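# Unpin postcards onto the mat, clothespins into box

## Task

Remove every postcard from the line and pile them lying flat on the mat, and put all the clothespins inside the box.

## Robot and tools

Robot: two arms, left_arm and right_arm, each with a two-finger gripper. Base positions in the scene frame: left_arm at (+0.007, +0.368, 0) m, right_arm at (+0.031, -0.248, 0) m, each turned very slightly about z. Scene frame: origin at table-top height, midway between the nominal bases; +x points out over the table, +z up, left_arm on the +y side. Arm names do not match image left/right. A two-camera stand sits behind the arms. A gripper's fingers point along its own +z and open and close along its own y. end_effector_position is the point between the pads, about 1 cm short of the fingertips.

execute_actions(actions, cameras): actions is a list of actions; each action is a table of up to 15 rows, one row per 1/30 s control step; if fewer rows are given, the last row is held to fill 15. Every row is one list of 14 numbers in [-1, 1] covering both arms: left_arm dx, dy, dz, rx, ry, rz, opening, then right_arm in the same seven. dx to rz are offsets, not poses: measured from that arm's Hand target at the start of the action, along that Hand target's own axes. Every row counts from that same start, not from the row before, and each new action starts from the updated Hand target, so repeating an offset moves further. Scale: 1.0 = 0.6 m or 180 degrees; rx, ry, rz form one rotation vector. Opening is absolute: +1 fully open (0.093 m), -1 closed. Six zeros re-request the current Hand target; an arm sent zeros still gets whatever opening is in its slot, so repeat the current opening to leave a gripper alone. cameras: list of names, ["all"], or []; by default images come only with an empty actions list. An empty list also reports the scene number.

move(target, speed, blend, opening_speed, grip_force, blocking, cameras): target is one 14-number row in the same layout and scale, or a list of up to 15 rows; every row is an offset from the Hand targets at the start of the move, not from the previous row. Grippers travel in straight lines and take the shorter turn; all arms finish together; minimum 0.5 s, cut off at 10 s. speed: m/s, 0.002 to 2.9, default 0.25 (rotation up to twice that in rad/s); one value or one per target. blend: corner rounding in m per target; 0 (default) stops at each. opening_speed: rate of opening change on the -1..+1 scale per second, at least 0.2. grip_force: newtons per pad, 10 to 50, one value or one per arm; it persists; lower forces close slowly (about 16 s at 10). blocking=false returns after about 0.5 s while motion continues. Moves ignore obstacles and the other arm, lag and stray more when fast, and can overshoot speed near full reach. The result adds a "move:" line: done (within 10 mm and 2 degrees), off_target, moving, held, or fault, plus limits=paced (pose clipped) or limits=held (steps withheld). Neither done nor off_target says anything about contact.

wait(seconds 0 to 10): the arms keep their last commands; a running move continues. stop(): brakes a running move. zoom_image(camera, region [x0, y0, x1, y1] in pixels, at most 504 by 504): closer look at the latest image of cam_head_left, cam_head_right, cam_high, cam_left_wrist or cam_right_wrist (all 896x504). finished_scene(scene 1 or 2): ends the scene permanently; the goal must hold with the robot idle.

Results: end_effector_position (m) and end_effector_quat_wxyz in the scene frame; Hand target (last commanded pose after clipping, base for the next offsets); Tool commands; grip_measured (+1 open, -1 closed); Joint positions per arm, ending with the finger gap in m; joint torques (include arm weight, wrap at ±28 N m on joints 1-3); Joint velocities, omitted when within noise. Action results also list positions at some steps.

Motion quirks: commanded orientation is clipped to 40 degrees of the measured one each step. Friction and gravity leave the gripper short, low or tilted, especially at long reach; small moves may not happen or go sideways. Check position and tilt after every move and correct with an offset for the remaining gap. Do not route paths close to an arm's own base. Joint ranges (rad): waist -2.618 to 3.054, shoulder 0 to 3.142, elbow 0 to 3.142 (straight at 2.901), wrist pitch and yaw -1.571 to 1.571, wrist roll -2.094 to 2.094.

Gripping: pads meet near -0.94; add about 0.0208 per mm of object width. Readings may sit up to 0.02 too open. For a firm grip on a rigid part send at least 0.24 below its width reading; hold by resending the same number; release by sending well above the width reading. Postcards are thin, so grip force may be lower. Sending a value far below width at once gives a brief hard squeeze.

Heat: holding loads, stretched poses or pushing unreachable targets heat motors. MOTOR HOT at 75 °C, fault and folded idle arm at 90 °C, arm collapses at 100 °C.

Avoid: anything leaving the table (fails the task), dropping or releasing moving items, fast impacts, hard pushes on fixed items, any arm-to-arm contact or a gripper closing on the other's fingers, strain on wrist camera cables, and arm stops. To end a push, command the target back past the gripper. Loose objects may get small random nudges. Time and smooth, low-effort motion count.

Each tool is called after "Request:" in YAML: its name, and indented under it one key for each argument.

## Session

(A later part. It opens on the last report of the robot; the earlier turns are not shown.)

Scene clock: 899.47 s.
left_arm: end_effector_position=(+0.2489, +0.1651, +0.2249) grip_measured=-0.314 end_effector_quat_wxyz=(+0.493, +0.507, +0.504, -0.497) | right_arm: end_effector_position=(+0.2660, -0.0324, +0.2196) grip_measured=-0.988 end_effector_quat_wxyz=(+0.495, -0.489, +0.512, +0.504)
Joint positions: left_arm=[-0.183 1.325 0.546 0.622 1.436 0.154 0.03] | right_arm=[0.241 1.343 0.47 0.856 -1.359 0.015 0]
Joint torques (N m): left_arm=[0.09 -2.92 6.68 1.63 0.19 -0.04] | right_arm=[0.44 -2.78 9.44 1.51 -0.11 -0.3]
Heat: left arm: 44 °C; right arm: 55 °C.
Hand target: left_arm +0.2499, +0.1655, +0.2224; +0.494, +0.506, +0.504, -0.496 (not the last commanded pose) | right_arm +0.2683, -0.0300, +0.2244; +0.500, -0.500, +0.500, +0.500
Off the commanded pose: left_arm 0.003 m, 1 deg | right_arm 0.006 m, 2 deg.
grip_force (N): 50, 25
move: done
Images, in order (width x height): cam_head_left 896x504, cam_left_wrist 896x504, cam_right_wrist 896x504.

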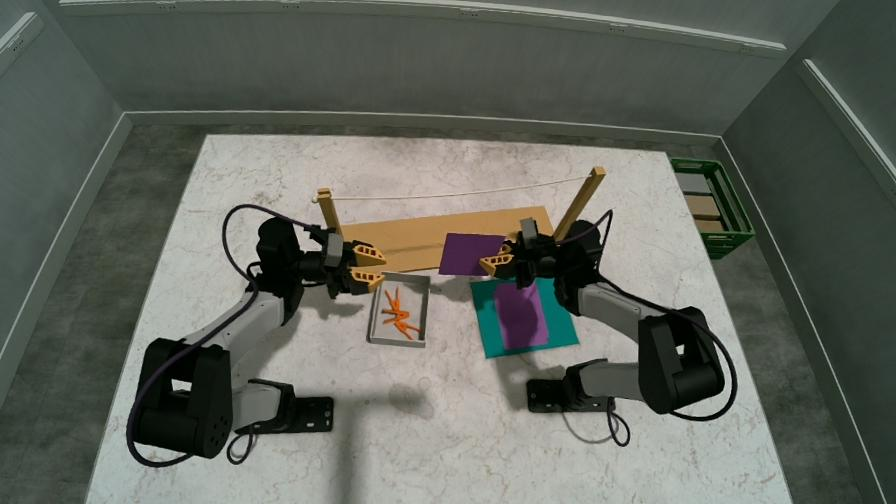

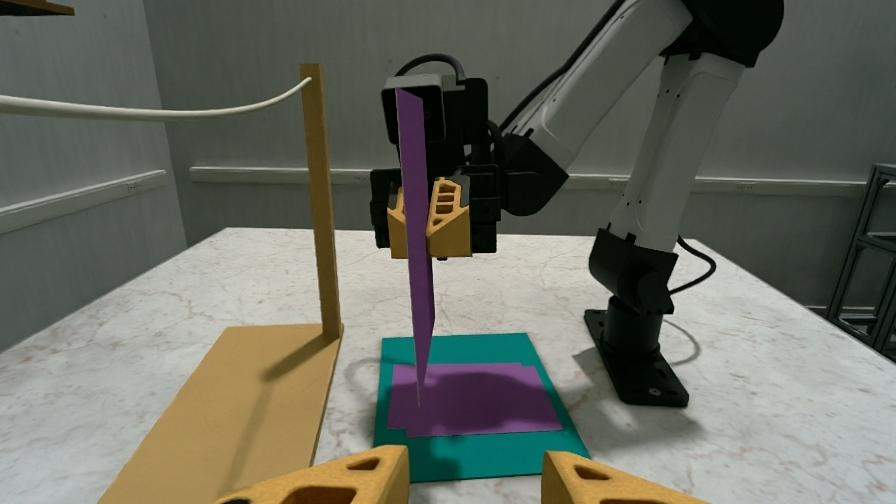

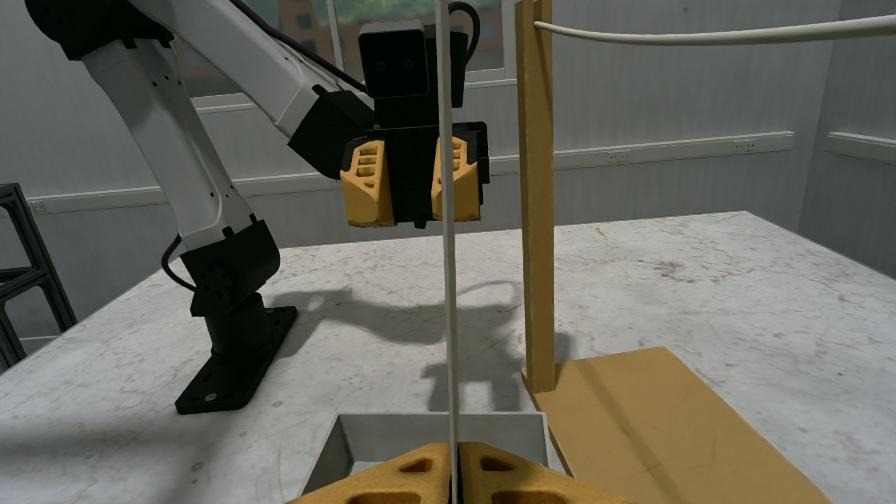

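Request:
move:
  target: [0,0,0,0,0,0,-0.316,0,0.04,0.083,0,0,0,-1]
  speed: 0.1
  cameras: ["cam_left_wrist","cam_head_left","cam_right_wrist"]

Scene clock: 905.20 s.
left_arm: end_effector_position=(+0.2489, +0.1651, +0.2249) grip_measured=-0.314 end_effector_quat_wxyz=(+0.493, +0.507, +0.504, -0.497) | right_arm: end_effector_position=(+0.2458, +0.0195, +0.2192) grip_measured=-0.988 end_effector_quat_wxyz=(+0.489, -0.496, +0.508, +0.507)
Joint positions: left_arm=[-0.183 1.325 0.546 0.622 1.436 0.154 0.03] | right_arm=[0.471 1.343 0.47 0.857 -1.149 0.015 0]
Joint torques (N m): left_arm=[0.12 -2.92 6.71 1.64 0.19 -0.04] | right_arm=[0.46 -5.75 7.43 1.58 0.03 -0.29]
Heat: left arm: 44 °C; right arm: 56 °C.
Hand target: left_arm +0.2499, +0.1655, +0.2224; +0.494, +0.506, +0.504, -0.496 | right_arm +0.2442, +0.0198, +0.2244; +0.500, -0.500, +0.499, +0.500
Off the commanded pose: left_arm 0.003 m, 0 deg | right_arm 0.005 m, 2 deg.
grip_force (N): 50, 25
move: done
Images, in order (width x height): cam_head_left 896x504, cam_left_wrist 896x504, cam_right_wrist 896x504.

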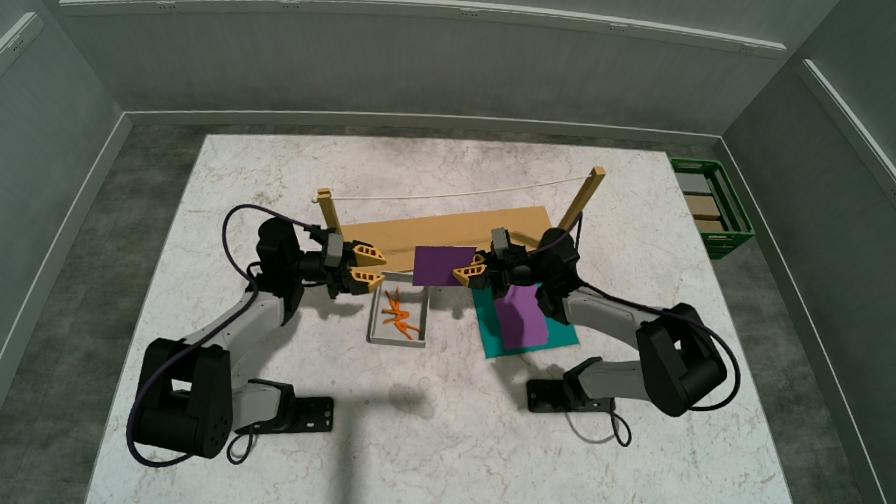

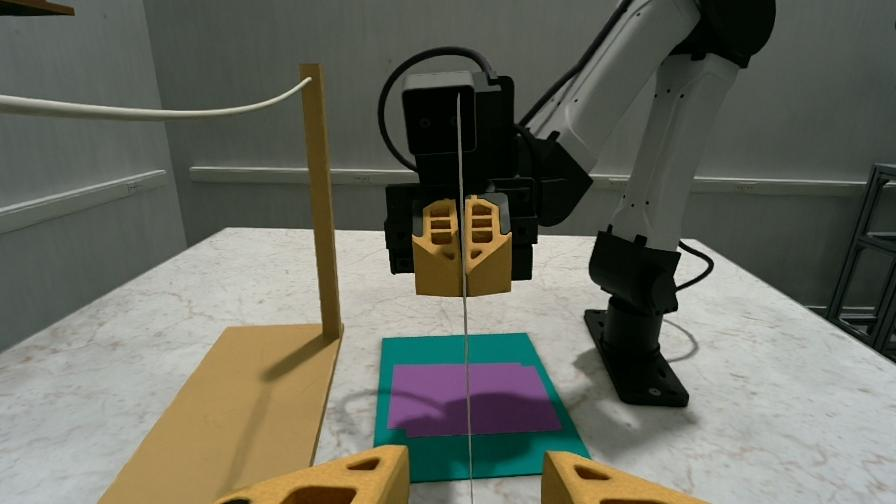

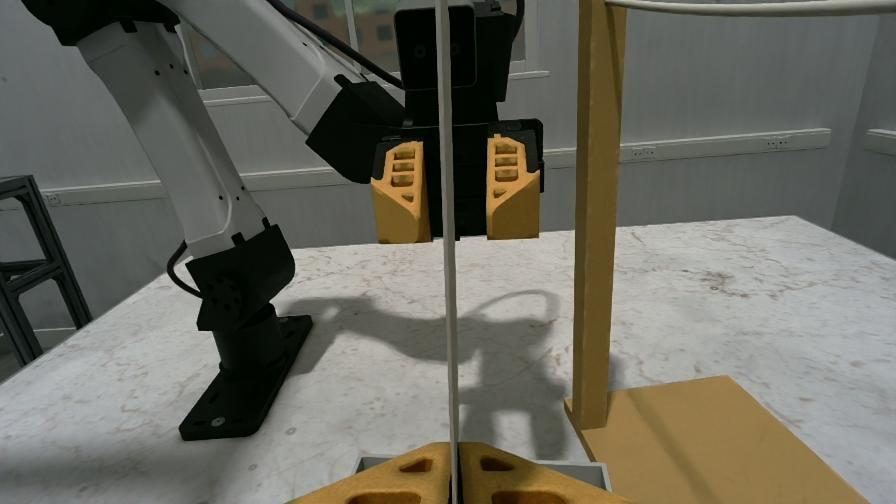

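Request:
move:
  target: [0.008,0,0.07,0,0,0,-0.316,0,0,0,0,0,0,-1]
  speed: 0.08
  cameras: ["cam_left_wrist"]

Scene clock: 909.83 s.
left_arm: end_effector_position=(+0.2476, +0.1250, +0.2196) grip_measured=-0.314 end_effector_quat_wxyz=(+0.490, +0.509, +0.502, -0.499) | right_arm: end_effector_position=(+0.2459, +0.0195, +0.2192) grip_measured=-0.988 end_effector_quat_wxyz=(+0.489, -0.496, +0.508, +0.507)
Joint positions: left_arm=[-0.34 1.394 0.546 0.768 1.289 0.077 0.03] | right_arm=[0.471 1.343 0.47 0.857 -1.148 0.015 0]
Joint torques (N m): left_arm=[-0.47 -3.14 6.39 1.83 -0.05 -0.08] | right_arm=[0.51 -5.76 7.43 1.58 0.05 -0.3]
Heat: left arm: 44 °C; right arm: 57 °C.
Hand target: left_arm +0.2498, +0.1237, +0.2168; +0.494, +0.506, +0.504, -0.496 | right_arm +0.2442, +0.0198, +0.2244; +0.500, -0.500, +0.499, +0.500
Off the commanded pose: left_arm 0.004 m, 1 deg | right_arm 0.006 m, 2 deg.
grip_force (N): 50, 25
move: done
Images, in order (width x height): cam_left_wrist 896x504.

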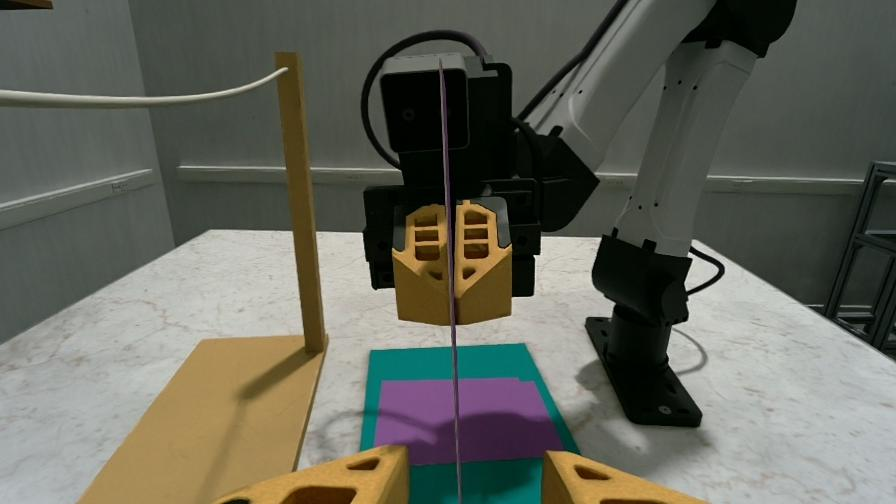

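Request:
move:
  target: [0,0.006,0.0667,0,0,0,-0.316,0,0,0,0,0,0,-1]
  speed: 0.06
  cameras: ["cam_left_wrist","cam_head_left","cam_right_wrist"]

Scene clock: 912.67 s.
left_arm: end_effector_position=(+0.2465, +0.0872, +0.2091) grip_measured=-0.314 end_effector_quat_wxyz=(+0.481, +0.506, +0.510, -0.502) | right_arm: end_effector_position=(+0.2459, +0.0195, +0.2192) grip_measured=-0.988 end_effector_quat_wxyz=(+0.489, -0.496, +0.508, +0.507)
Joint positions: left_arm=[-0.477 1.475 0.571 0.822 1.154 0.049 0.03] | right_arm=[0.471 1.343 0.47 0.857 -1.148 0.015 0]
Joint torques (N m): left_arm=[-0.46 -3.66 8.79 1.91 -0.04 -0.11] | right_arm=[0.5 -5.78 7.43 1.58 0.05 -0.29]
Heat: left arm: 44 °C; right arm: 57 °C.
Hand target: left_arm +0.2532, +0.0837, +0.2159; +0.494, +0.506, +0.504, -0.496 | right_arm +0.2442, +0.0198, +0.2244; +0.500, -0.500, +0.499, +0.500
Off the commanded pose: left_arm 0.010 m, 2 deg | right_arm 0.006 m, 2 deg.
grip_force (N): 50, 25
move: done
Images, in order (width x height): cam_head_left 896x504, cam_left_wrist 896x504, cam_right_wrist 896x504.

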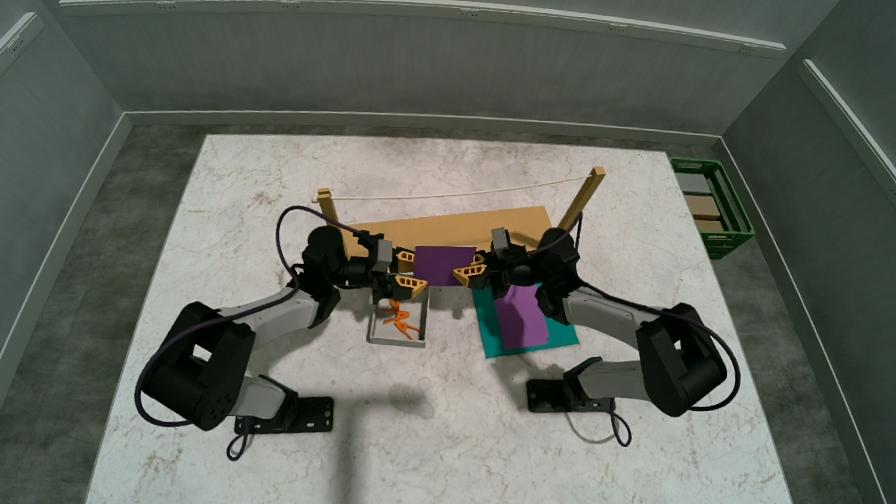

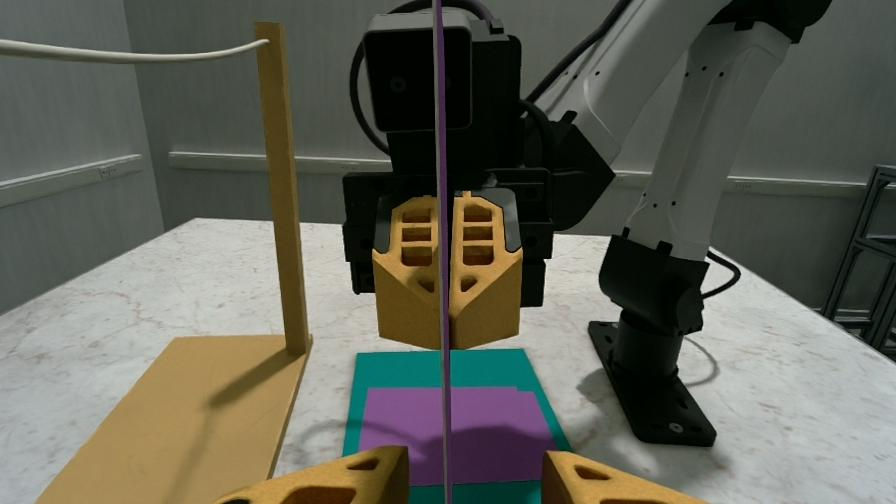

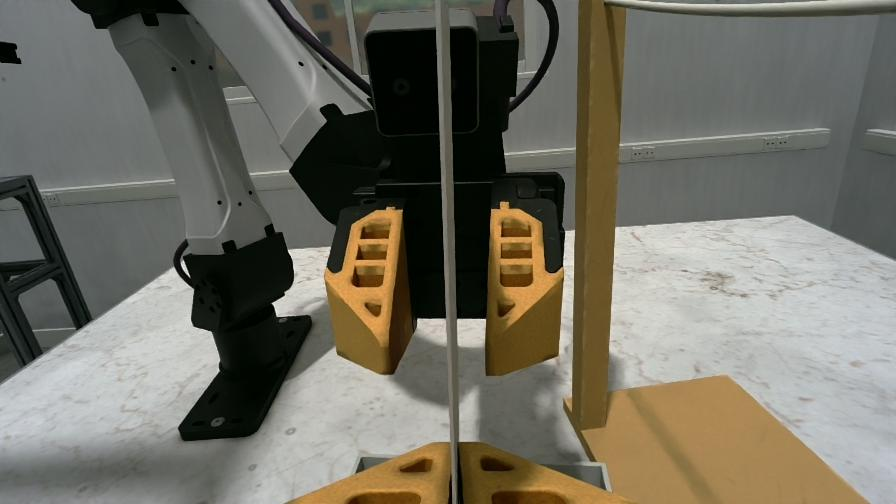

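Request:
move:
  target: [-0.02,0.003,0,0,0,0,-0.316,0,0,0,0,0,0,-1]
  speed: 0.06
  cameras: ["cam_left_wrist","cam_right_wrist"]

Scene clock: 917.43 s.
left_arm: end_effector_position=(+0.2513, +0.0849, +0.2179) grip_measured=-0.314 end_effector_quat_wxyz=(+0.485, +0.507, +0.507, -0.501) | right_arm: end_effector_position=(+0.2459, +0.0195, +0.2192) grip_measured=-0.988 end_effector_quat_wxyz=(+0.489, -0.496, +0.508, +0.507)
Joint positions: left_arm=[-0.477 1.475 0.604 0.803 1.153 0.046 0.03] | right_arm=[0.471 1.343 0.47 0.857 -1.148 0.015 0]
Joint torques (N m): left_arm=[-0.32 -5.89 8.87 1.55 -0.03 -0.11] | right_arm=[0.5 -5.78 7.42 1.58 0.05 -0.29]
Heat: left arm: 44 °C; right arm: 57 °C.
Hand target: left_arm +0.2550, +0.0834, +0.2279; +0.494, +0.506, +0.504, -0.496 | right_arm +0.2442, +0.0198, +0.2244; +0.500, -0.500, +0.499, +0.500
Off the commanded pose: left_arm 0.011 m, 1 deg | right_arm 0.006 m, 2 deg.
grip_force (N): 50, 25
move: off_target (left_arm)
Images, in order (width x height): cam_left_wrist 896x504, cam_right_wrist 896x504.

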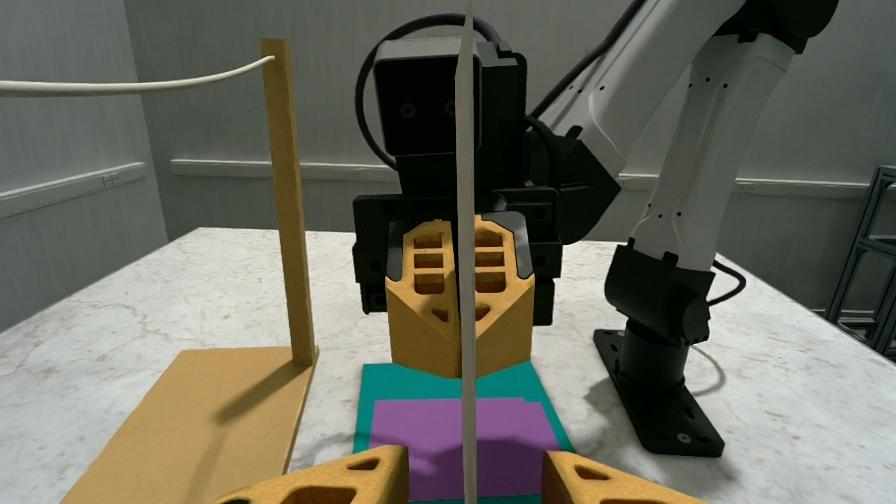

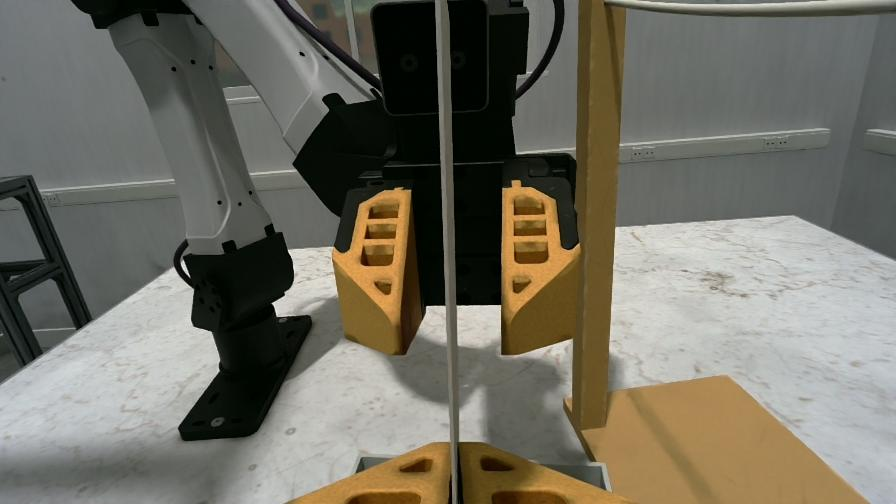

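Request:
move:
  target:
    - [0,0,0,0,0,0,-0.65,0,0,0,0,0,0,-1]
    - [0,0,0,0,0,0,-1,0,0,0,0,0,0,-1]
  speed: 0.05
  opening_speed: 0.3
  grip_force: [25,25]
  cameras: ["cam_left_wrist","cam_right_wrist"]

Scene clock: 922.30 s.
left_arm: end_effector_position=(+0.2557, +0.0849, +0.2176) grip_measured=-0.971 end_effector_quat_wxyz=(+0.488, +0.499, +0.515, -0.496) | right_arm: end_effector_position=(+0.2482, +0.0195, +0.2191) grip_measured=-0.988 end_effector_quat_wxyz=(+0.494, -0.494, +0.510, +0.502)
Joint positions: left_arm=[-0.477 1.475 0.606 0.799 1.129 0.04 0] | right_arm=[0.471 1.343 0.47 0.857 -1.135 0.01 0]
Joint torques (N m): left_arm=[-0.32 -5.96 8.84 1.62 0.25 -0.03] | right_arm=[0.5 -5.78 7.43 1.58 -0.08 -0.24]
Heat: left arm: 44 °C; right arm: 57 °C.
Hand target: left_arm +0.2550, +0.0834, +0.2279; +0.494, +0.506, +0.504, -0.496 | right_arm +0.2442, +0.0198, +0.2244; +0.500, -0.500, +0.499, +0.500
Off the commanded pose: left_arm 0.010 m, 2 deg | right_arm 0.007 m, 2 deg.
grip_force (N): 25, 25
move: done; target 2's new opening was sent with left_arm's hand 0.011 m and 1 deg from that target
Images, in order (width x height): cam_left_wrist 896x504, cam_right_wrist 896x504.

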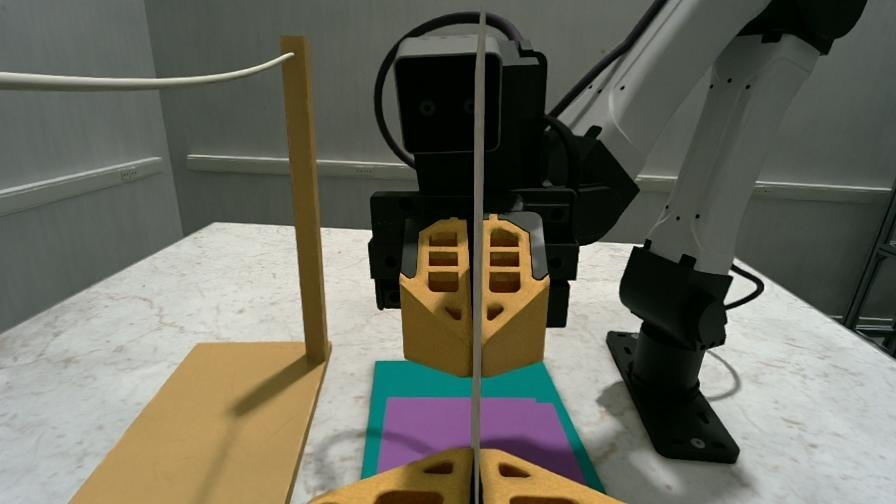

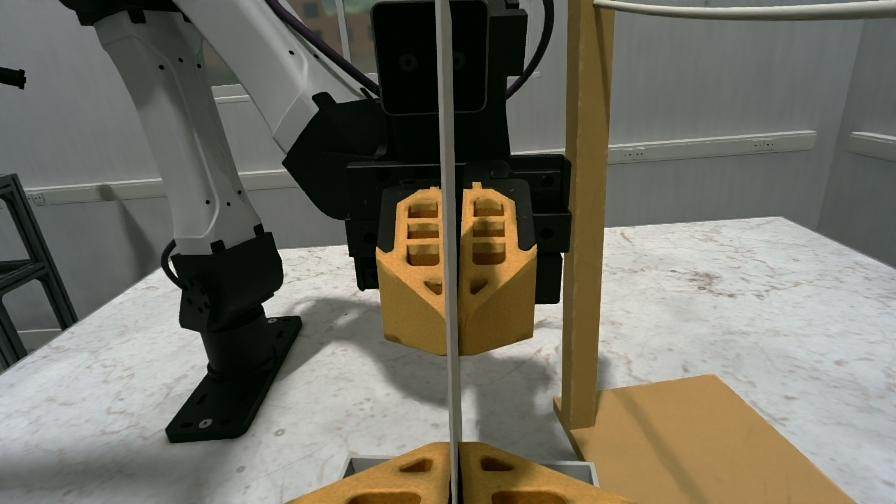

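Request:
move:
  target:
    - [0,0,0,0,0,0,-1,0,0,0,0,0,0,-0.6]
    - [0,0,0,0,0,0,-1,0,0,-0.09,0,0,0,-0.6]
  speed: 0.07
  opening_speed: 0.5
  cameras: ["cam_left_wrist","cam_right_wrist"]

Scene clock: 928.23 s.
left_arm: end_effector_position=(+0.2557, +0.0849, +0.2176) grip_measured=-0.971 end_effector_quat_wxyz=(+0.488, +0.499, +0.515, -0.496) | right_arm: end_effector_position=(+0.2477, -0.0322, +0.2253) grip_measured=-0.602 end_effector_quat_wxyz=(+0.503, -0.500, +0.498, +0.499)
Joint positions: left_arm=[-0.477 1.475 0.606 0.799 1.129 0.04 0] | right_arm=[0.256 1.258 0.424 0.851 -1.355 0.01 0.016]
Joint torques (N m): left_arm=[-0.34 -5.97 8.79 1.62 0.26 -0.03] | right_arm=[-0.44 -4.77 6.57 1.28 -0.08 -0.17]
Heat: left arm: 44 °C; right arm: 57 °C.
Hand target: left_arm +0.2550, +0.0834, +0.2279; +0.494, +0.506, +0.504, -0.496 | right_arm +0.2443, -0.0342, +0.2244; +0.500, -0.500, +0.500, +0.500
Off the commanded pose: left_arm 0.010 m, 2 deg | right_arm 0.004 m, 0 deg.
grip_force (N): 25, 25
move: done
Images, in order (width x height): cam_left_wrist 896x504, cam_right_wrist 896x504.

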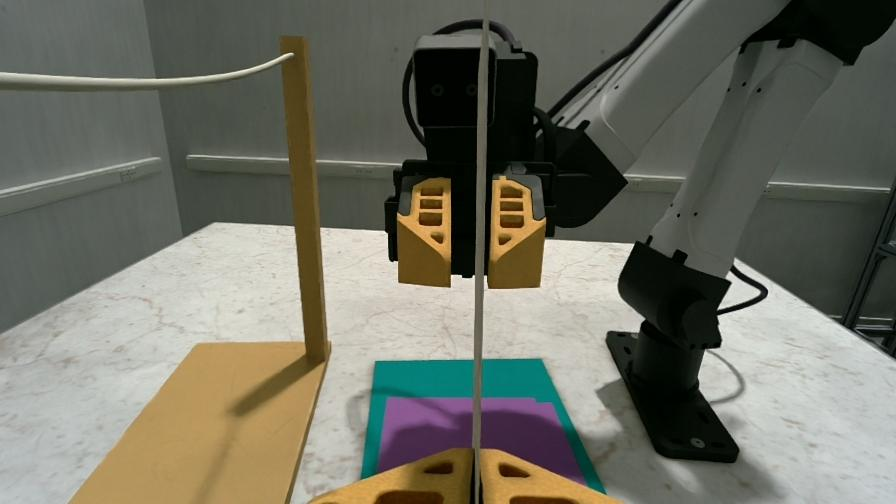

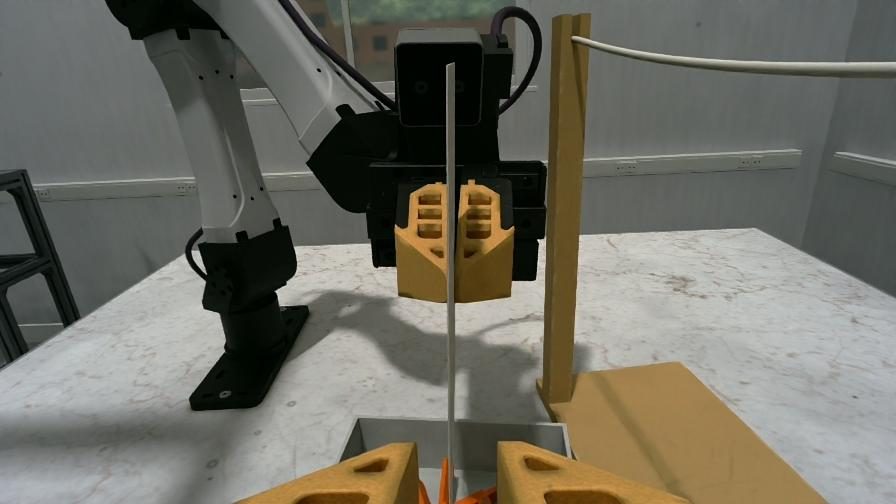

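Request:
move:
  target:
    - [0,0,0,0,0,0,-1,-0.093,-0.193,-0.36,0.5,0,0,-0.6]
    - [0,0,0,0,0,0,-1,-0.06,0.057,-0.827,0.833,0,0,-0.6]
  speed: 0.3
  blend: 0.08
  cameras: ["cam_left_wrist","cam_head_left","cam_head_right"]

Scene clock: 940.73 s.
left_arm: end_effector_position=(+0.2557, +0.0849, +0.2176) grip_measured=-0.971 end_effector_quat_wxyz=(+0.488, +0.499, +0.515, -0.496) | right_arm: end_effector_position=(+0.2109, -0.5269, +0.2541) grip_measured=-0.602 end_effector_quat_wxyz=(+0.612, +0.355, +0.617, -0.345)
Joint positions: left_arm=[-0.477 1.475 0.606 0.799 1.129 0.04 0] | right_arm=[-0.916 0.839 0.388 0.437 0.078 0.01 0.016]
Joint torques (N m): left_arm=[-0.28 -5.96 8.83 1.62 0.24 -0.04] | right_arm=[-0.4 -0.25 10.54 2.08 0.03 -0.25]
Heat: left arm: 45 °C; right arm: 57 °C.
Hand target: left_arm +0.2550, +0.0834, +0.2279; +0.494, +0.506, +0.504, -0.496 | right_arm +0.2101, -0.5304, +0.2600; +0.613, +0.354, +0.612, -0.353
Off the commanded pose: left_arm 0.010 m, 2 deg | right_arm 0.007 m, 1 deg.
grip_force (N): 25, 25
move: done
Images, in order (width x height): cam_head_left 896x504, cam_head_right 896x504, cam_left_wrist 896x504.

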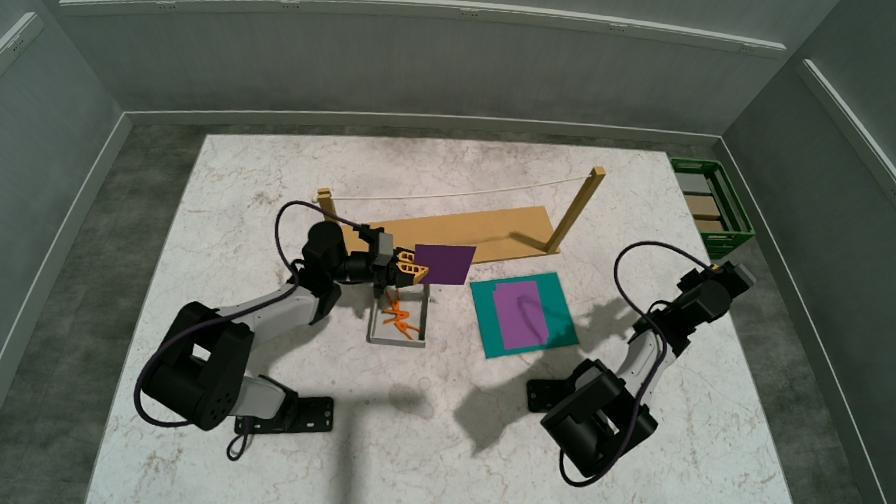

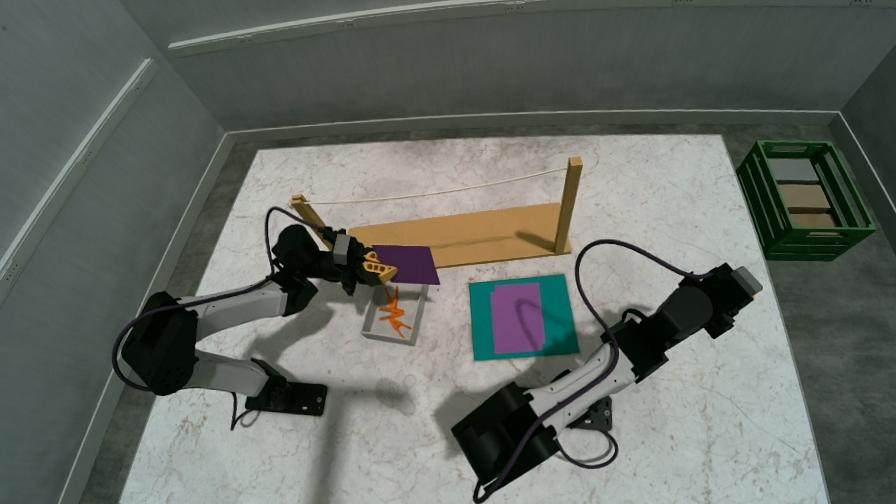

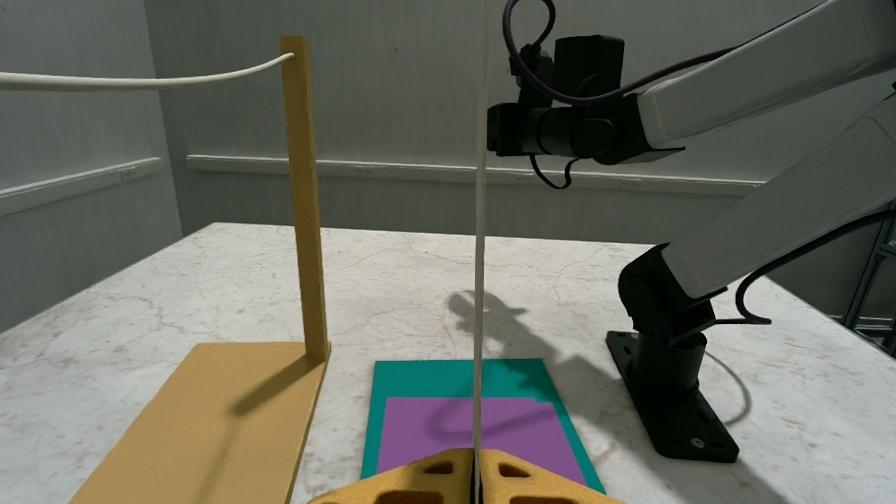

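Request:
move:
  target:
    - [0.0217,-0.008,0.189,0,0,0,-1,0,0,0,0,0,0,-0.6]
    - [0.063,-0.0343,0.2973,-0.1135,0.1194,-0.489,-1,0,0,0,0,0,0,-0.6]
  speed: 0.15
  blend: 0.03
  cameras: ["cam_left_wrist","cam_head_left","cam_head_right"]

Scene clock: 954.63 s.
left_arm: end_effector_position=(+0.2336, -0.0892, +0.1863) grip_measured=-0.972 end_effector_quat_wxyz=(+0.002, +0.009, +0.856, -0.517) | right_arm: end_effector_position=(+0.2109, -0.5269, +0.2542) grip_measured=-0.602 end_effector_quat_wxyz=(+0.612, +0.355, +0.617, -0.345)
Joint positions: left_arm=[-0.978 1.79 1.285 -0.075 0.56 -1.222 0] | right_arm=[-0.916 0.839 0.388 0.438 0.078 0.01 0.016]
Joint torques (N m): left_arm=[-0.49 -7.04 10.29 1.79 0.3 -0.11] | right_arm=[-0.39 -0.23 10.54 2.06 0.03 -0.25]
Heat: left arm: 46 °C; right arm: 57 °C.
Hand target: left_arm +0.2338, -0.0941, +0.1865; -0.004, +0.007, +0.857, -0.516 | right_arm +0.2101, -0.5304, +0.2599; +0.613, +0.354, +0.613, -0.353
Off the commanded pose: left_arm 0.005 m, 1 deg | right_arm 0.007 m, 1 deg.
grip_force (N): 25, 25
move: done
Images, in order (width x height): cam_head_left 896x504, cam_head_right 896x504, cam_left_wrist 896x504.

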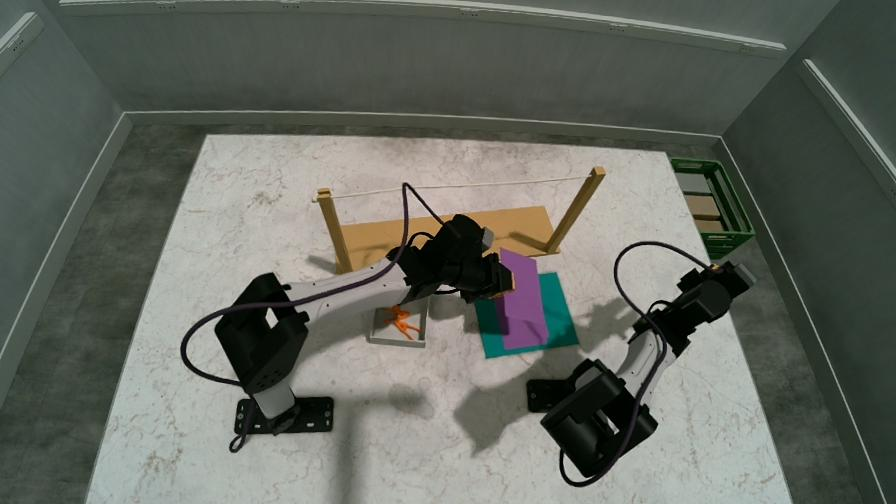

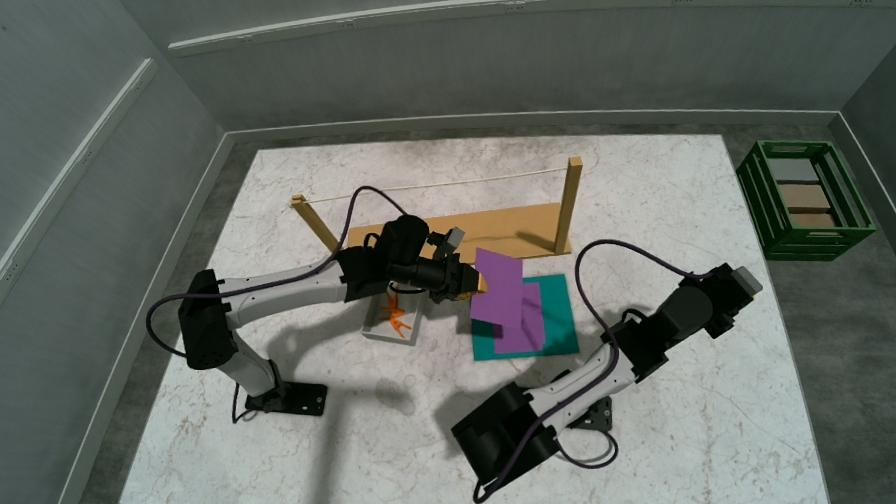

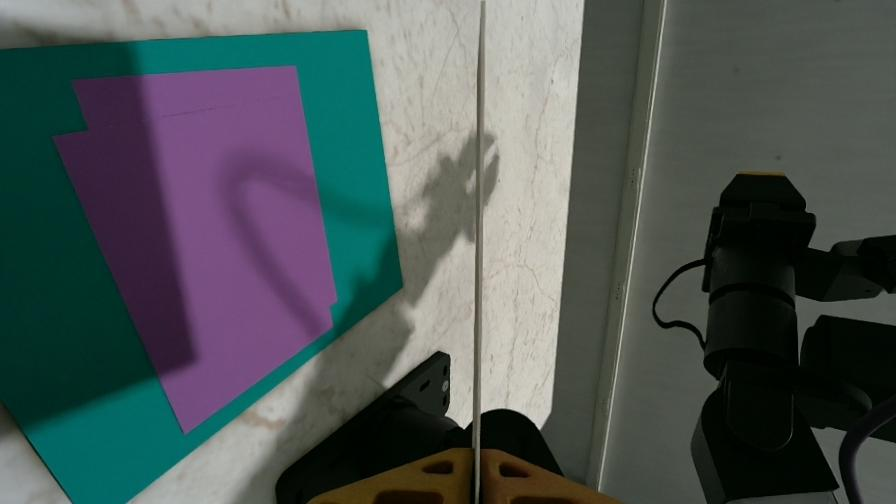

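Request:
move:
  target: [-0.0033,0.1535,0.138,0,0,0,-1,0,0,0,0,0,0,-0.6]
  speed: 0.12
  cameras: ["cam_head_left","cam_head_right"]

Scene clock: 969.40 s.
left_arm: end_effector_position=(+0.2332, -0.1219, +0.0708) grip_measured=-0.972 end_effector_quat_wxyz=(-0.012, +0.012, +0.857, -0.515) | right_arm: end_effector_position=(+0.2109, -0.5269, +0.2542) grip_measured=-0.602 end_effector_quat_wxyz=(+0.612, +0.355, +0.617, -0.345)
Joint positions: left_arm=[-1.018 2.085 1.193 0.309 0.55 -1.249 0] | right_arm=[-0.916 0.839 0.388 0.438 0.078 0.01 0.016]
Joint torques (N m): left_arm=[-0.54 -8.76 6.84 2.16 0.05 -0.09] | right_arm=[-0.38 -0.24 10.51 2.06 0.02 -0.25]
Heat: left arm: 48 °C; right arm: 58 °C.
Hand target: left_arm +0.2351, -0.1241, +0.0662; -0.004, +0.007, +0.857, -0.516 | right_arm +0.2101, -0.5304, +0.2599; +0.613, +0.354, +0.613, -0.353
Off the commanded pose: left_arm 0.005 m, 1 deg | right_arm 0.007 m, 1 deg.
grip_force (N): 25, 25
move: done
Images, in order (width x height): cam_head_left 896x504, cam_head_right 896x504.

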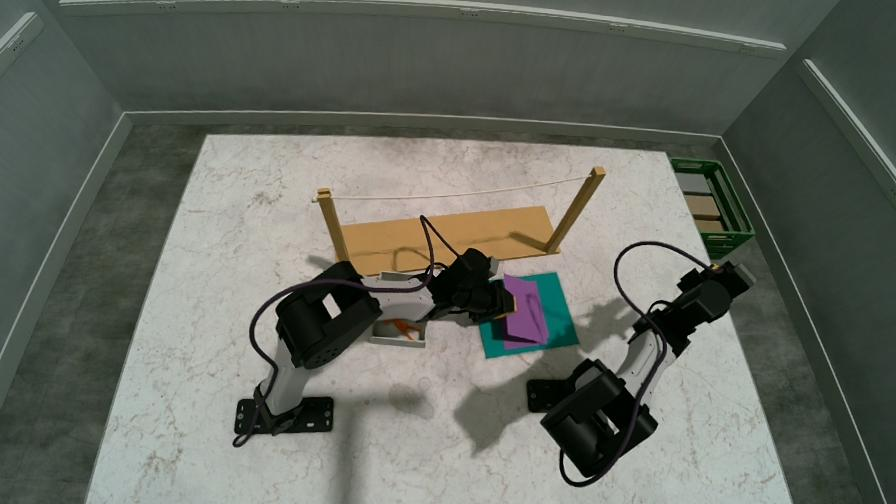

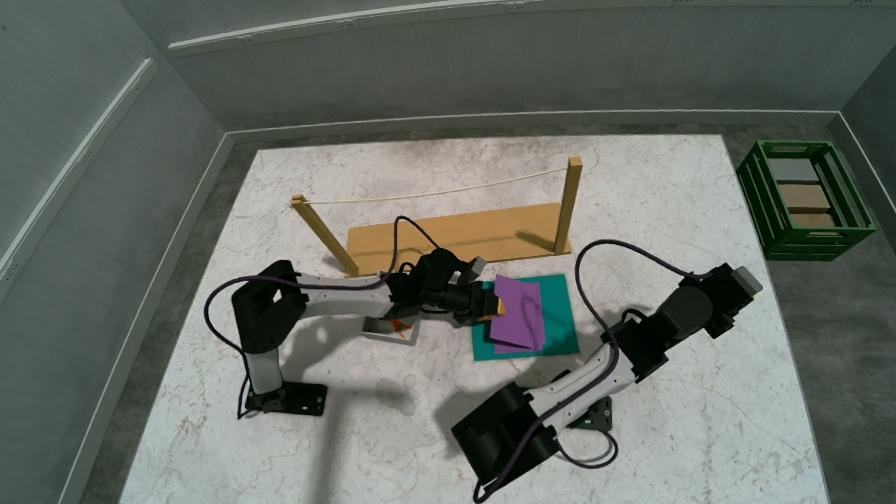

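Request:
move:
  target: [0,0.053,0.028,0,-0.0295,-0.0156,-1,0,0,0,0,0,0,-0.6]
  speed: 0.05
  cameras: ["cam_head_left","cam_head_right","cam_left_wrist"]

Scene clock: 973.93 s.
left_arm: end_effector_position=(+0.2352, -0.1272, +0.0478) grip_measured=-0.972 end_effector_quat_wxyz=(+0.021, -0.025, +0.847, -0.530) | right_arm: end_effector_position=(+0.2109, -0.5269, +0.2542) grip_measured=-0.602 end_effector_quat_wxyz=(+0.612, +0.355, +0.617, -0.345)
Joint positions: left_arm=[-1.05 2.144 1.121 0.519 0.44 -1.329 0] | right_arm=[-0.916 0.839 0.388 0.438 0.078 0.01 0.016]
Joint torques (N m): left_arm=[-0.44 -7.95 5.72 2.03 -0.09 -0.07] | right_arm=[-0.42 -0.23 10.54 2.05 0.02 -0.25]
Heat: left arm: 47 °C; right arm: 58 °C.
Hand target: left_arm +0.2353, -0.1241, +0.0304; +0.023, -0.038, +0.856, -0.515 | right_arm +0.2101, -0.5304, +0.2599; +0.613, +0.354, +0.613, -0.353
Off the commanded pose: left_arm 0.018 m, 2 deg | right_arm 0.007 m, 1 deg.
grip_force (N): 25, 25
move: off_target (left_arm)
Images, in order (width x height): cam_head_left 896x504, cam_head_right 896x504, cam_left_wrist 896x504.

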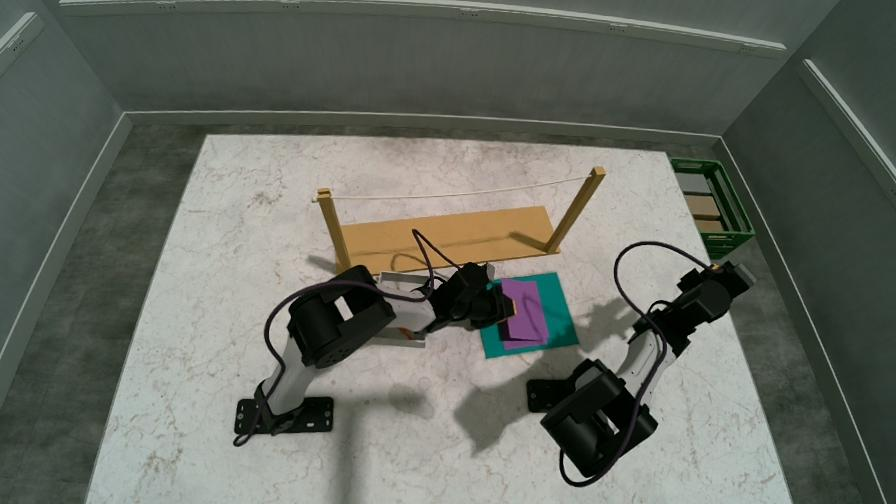

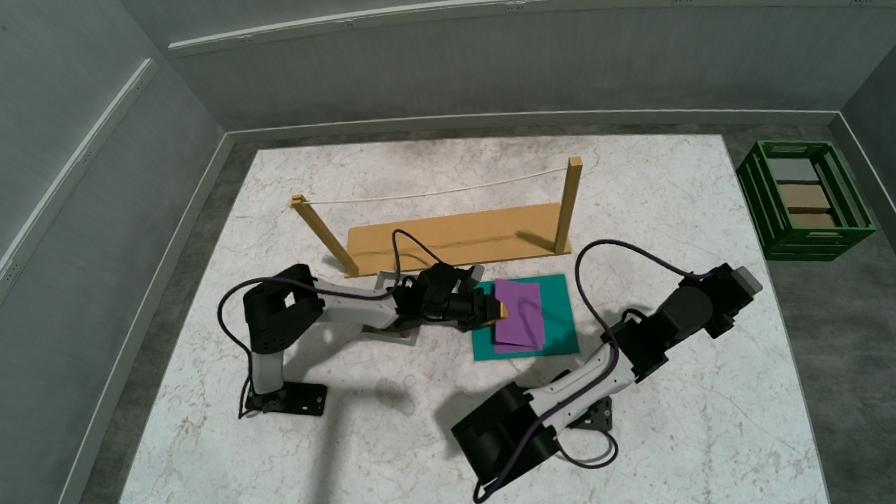

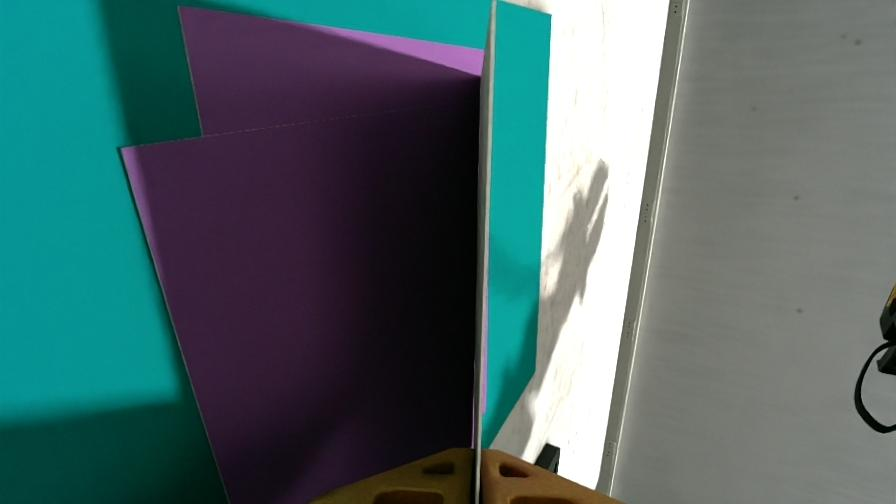

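Request:
move:
  target:
    - [0,0.0133,0.007,0,0,0,-1,0,0,0,0,0,0,-0.6]
    - [0,0.0133,0.007,0,0,0,-0.7,0,0,0,0,0,0,-0.6]
  speed: 0.04
  opening_speed: 0.4
  cameras: ["cam_head_left","cam_head_right","cam_left_wrist"]

Scene clock: 979.17 s.
left_arm: end_effector_position=(+0.2362, -0.1268, +0.0357) grip_measured=-0.703 end_effector_quat_wxyz=(+0.023, -0.028, +0.847, -0.530) | right_arm: end_effector_position=(+0.2109, -0.5269, +0.2542) grip_measured=-0.602 end_effector_quat_wxyz=(+0.612, +0.355, +0.617, -0.345)
Joint positions: left_arm=[-1.05 2.178 1.112 0.562 0.434 -1.332 0.011] | right_arm=[-0.916 0.839 0.388 0.438 0.078 0.01 0.016]
Joint torques (N m): left_arm=[-0.5 -8.5 6.01 1.92 -0.02 -0.05] | right_arm=[-0.36 -0.25 10.54 2.06 0.02 -0.25]
Heat: left arm: 46 °C; right arm: 58 °C.
Hand target: left_arm +0.2352, -0.1241, +0.0213; +0.023, -0.038, +0.856, -0.515 | right_arm +0.2101, -0.5304, +0.2599; +0.613, +0.354, +0.613, -0.353
Off the commanded pose: left_arm 0.015 m, 2 deg | right_arm 0.007 m, 1 deg.
grip_force (N): 25, 25
move: off_target (left_arm); target 2's new opening was sent with left_arm's hand 0.024 m and 3 deg from that target
Images, in order (width x height): cam_head_left 896x504, cam_head_right 896x504, cam_left_wrist 896x504.

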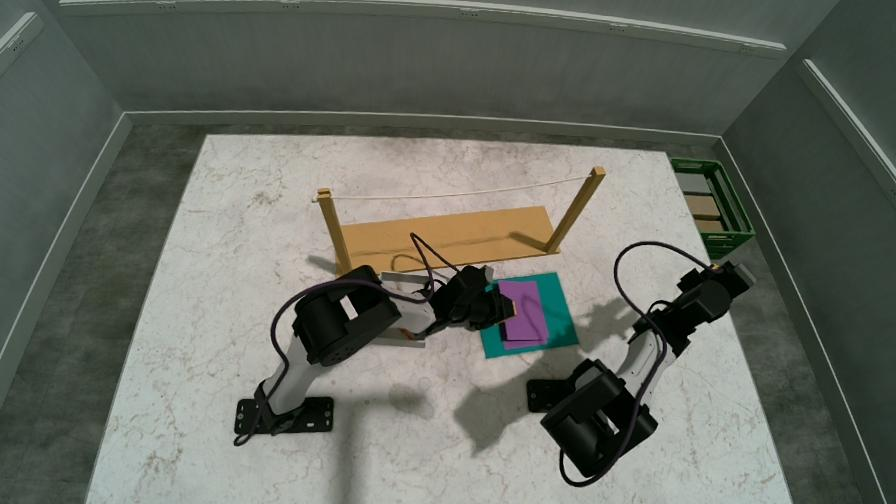

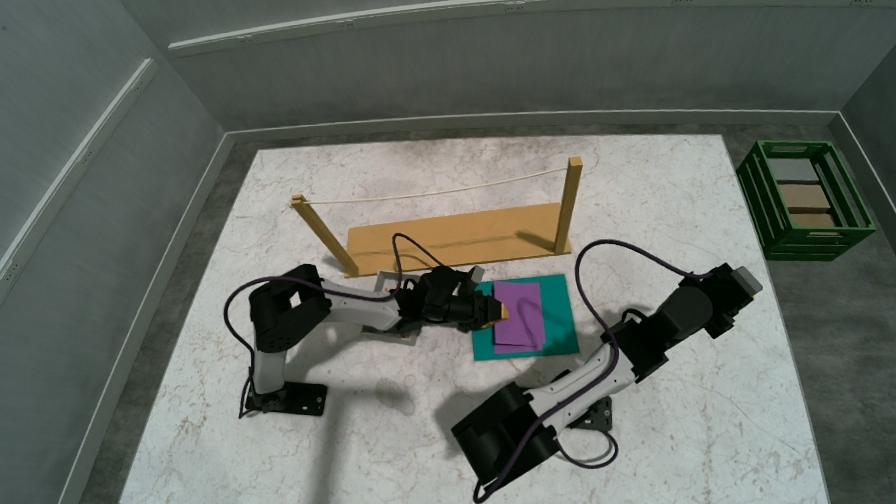

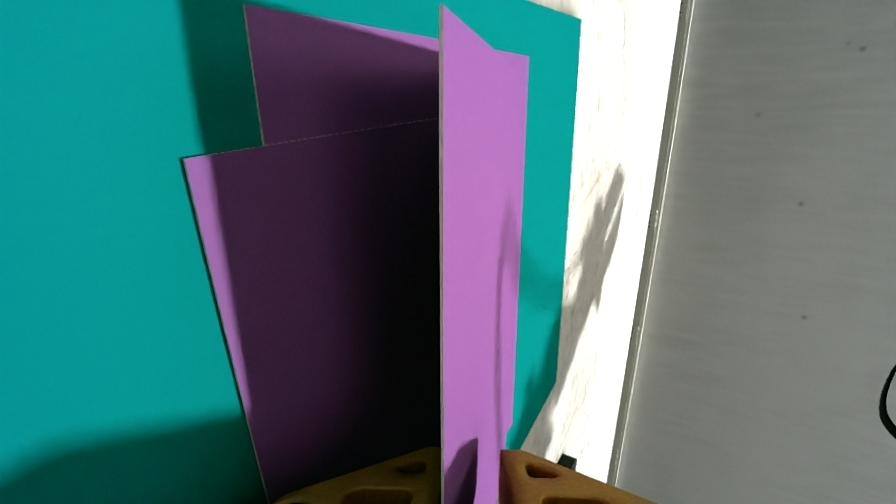

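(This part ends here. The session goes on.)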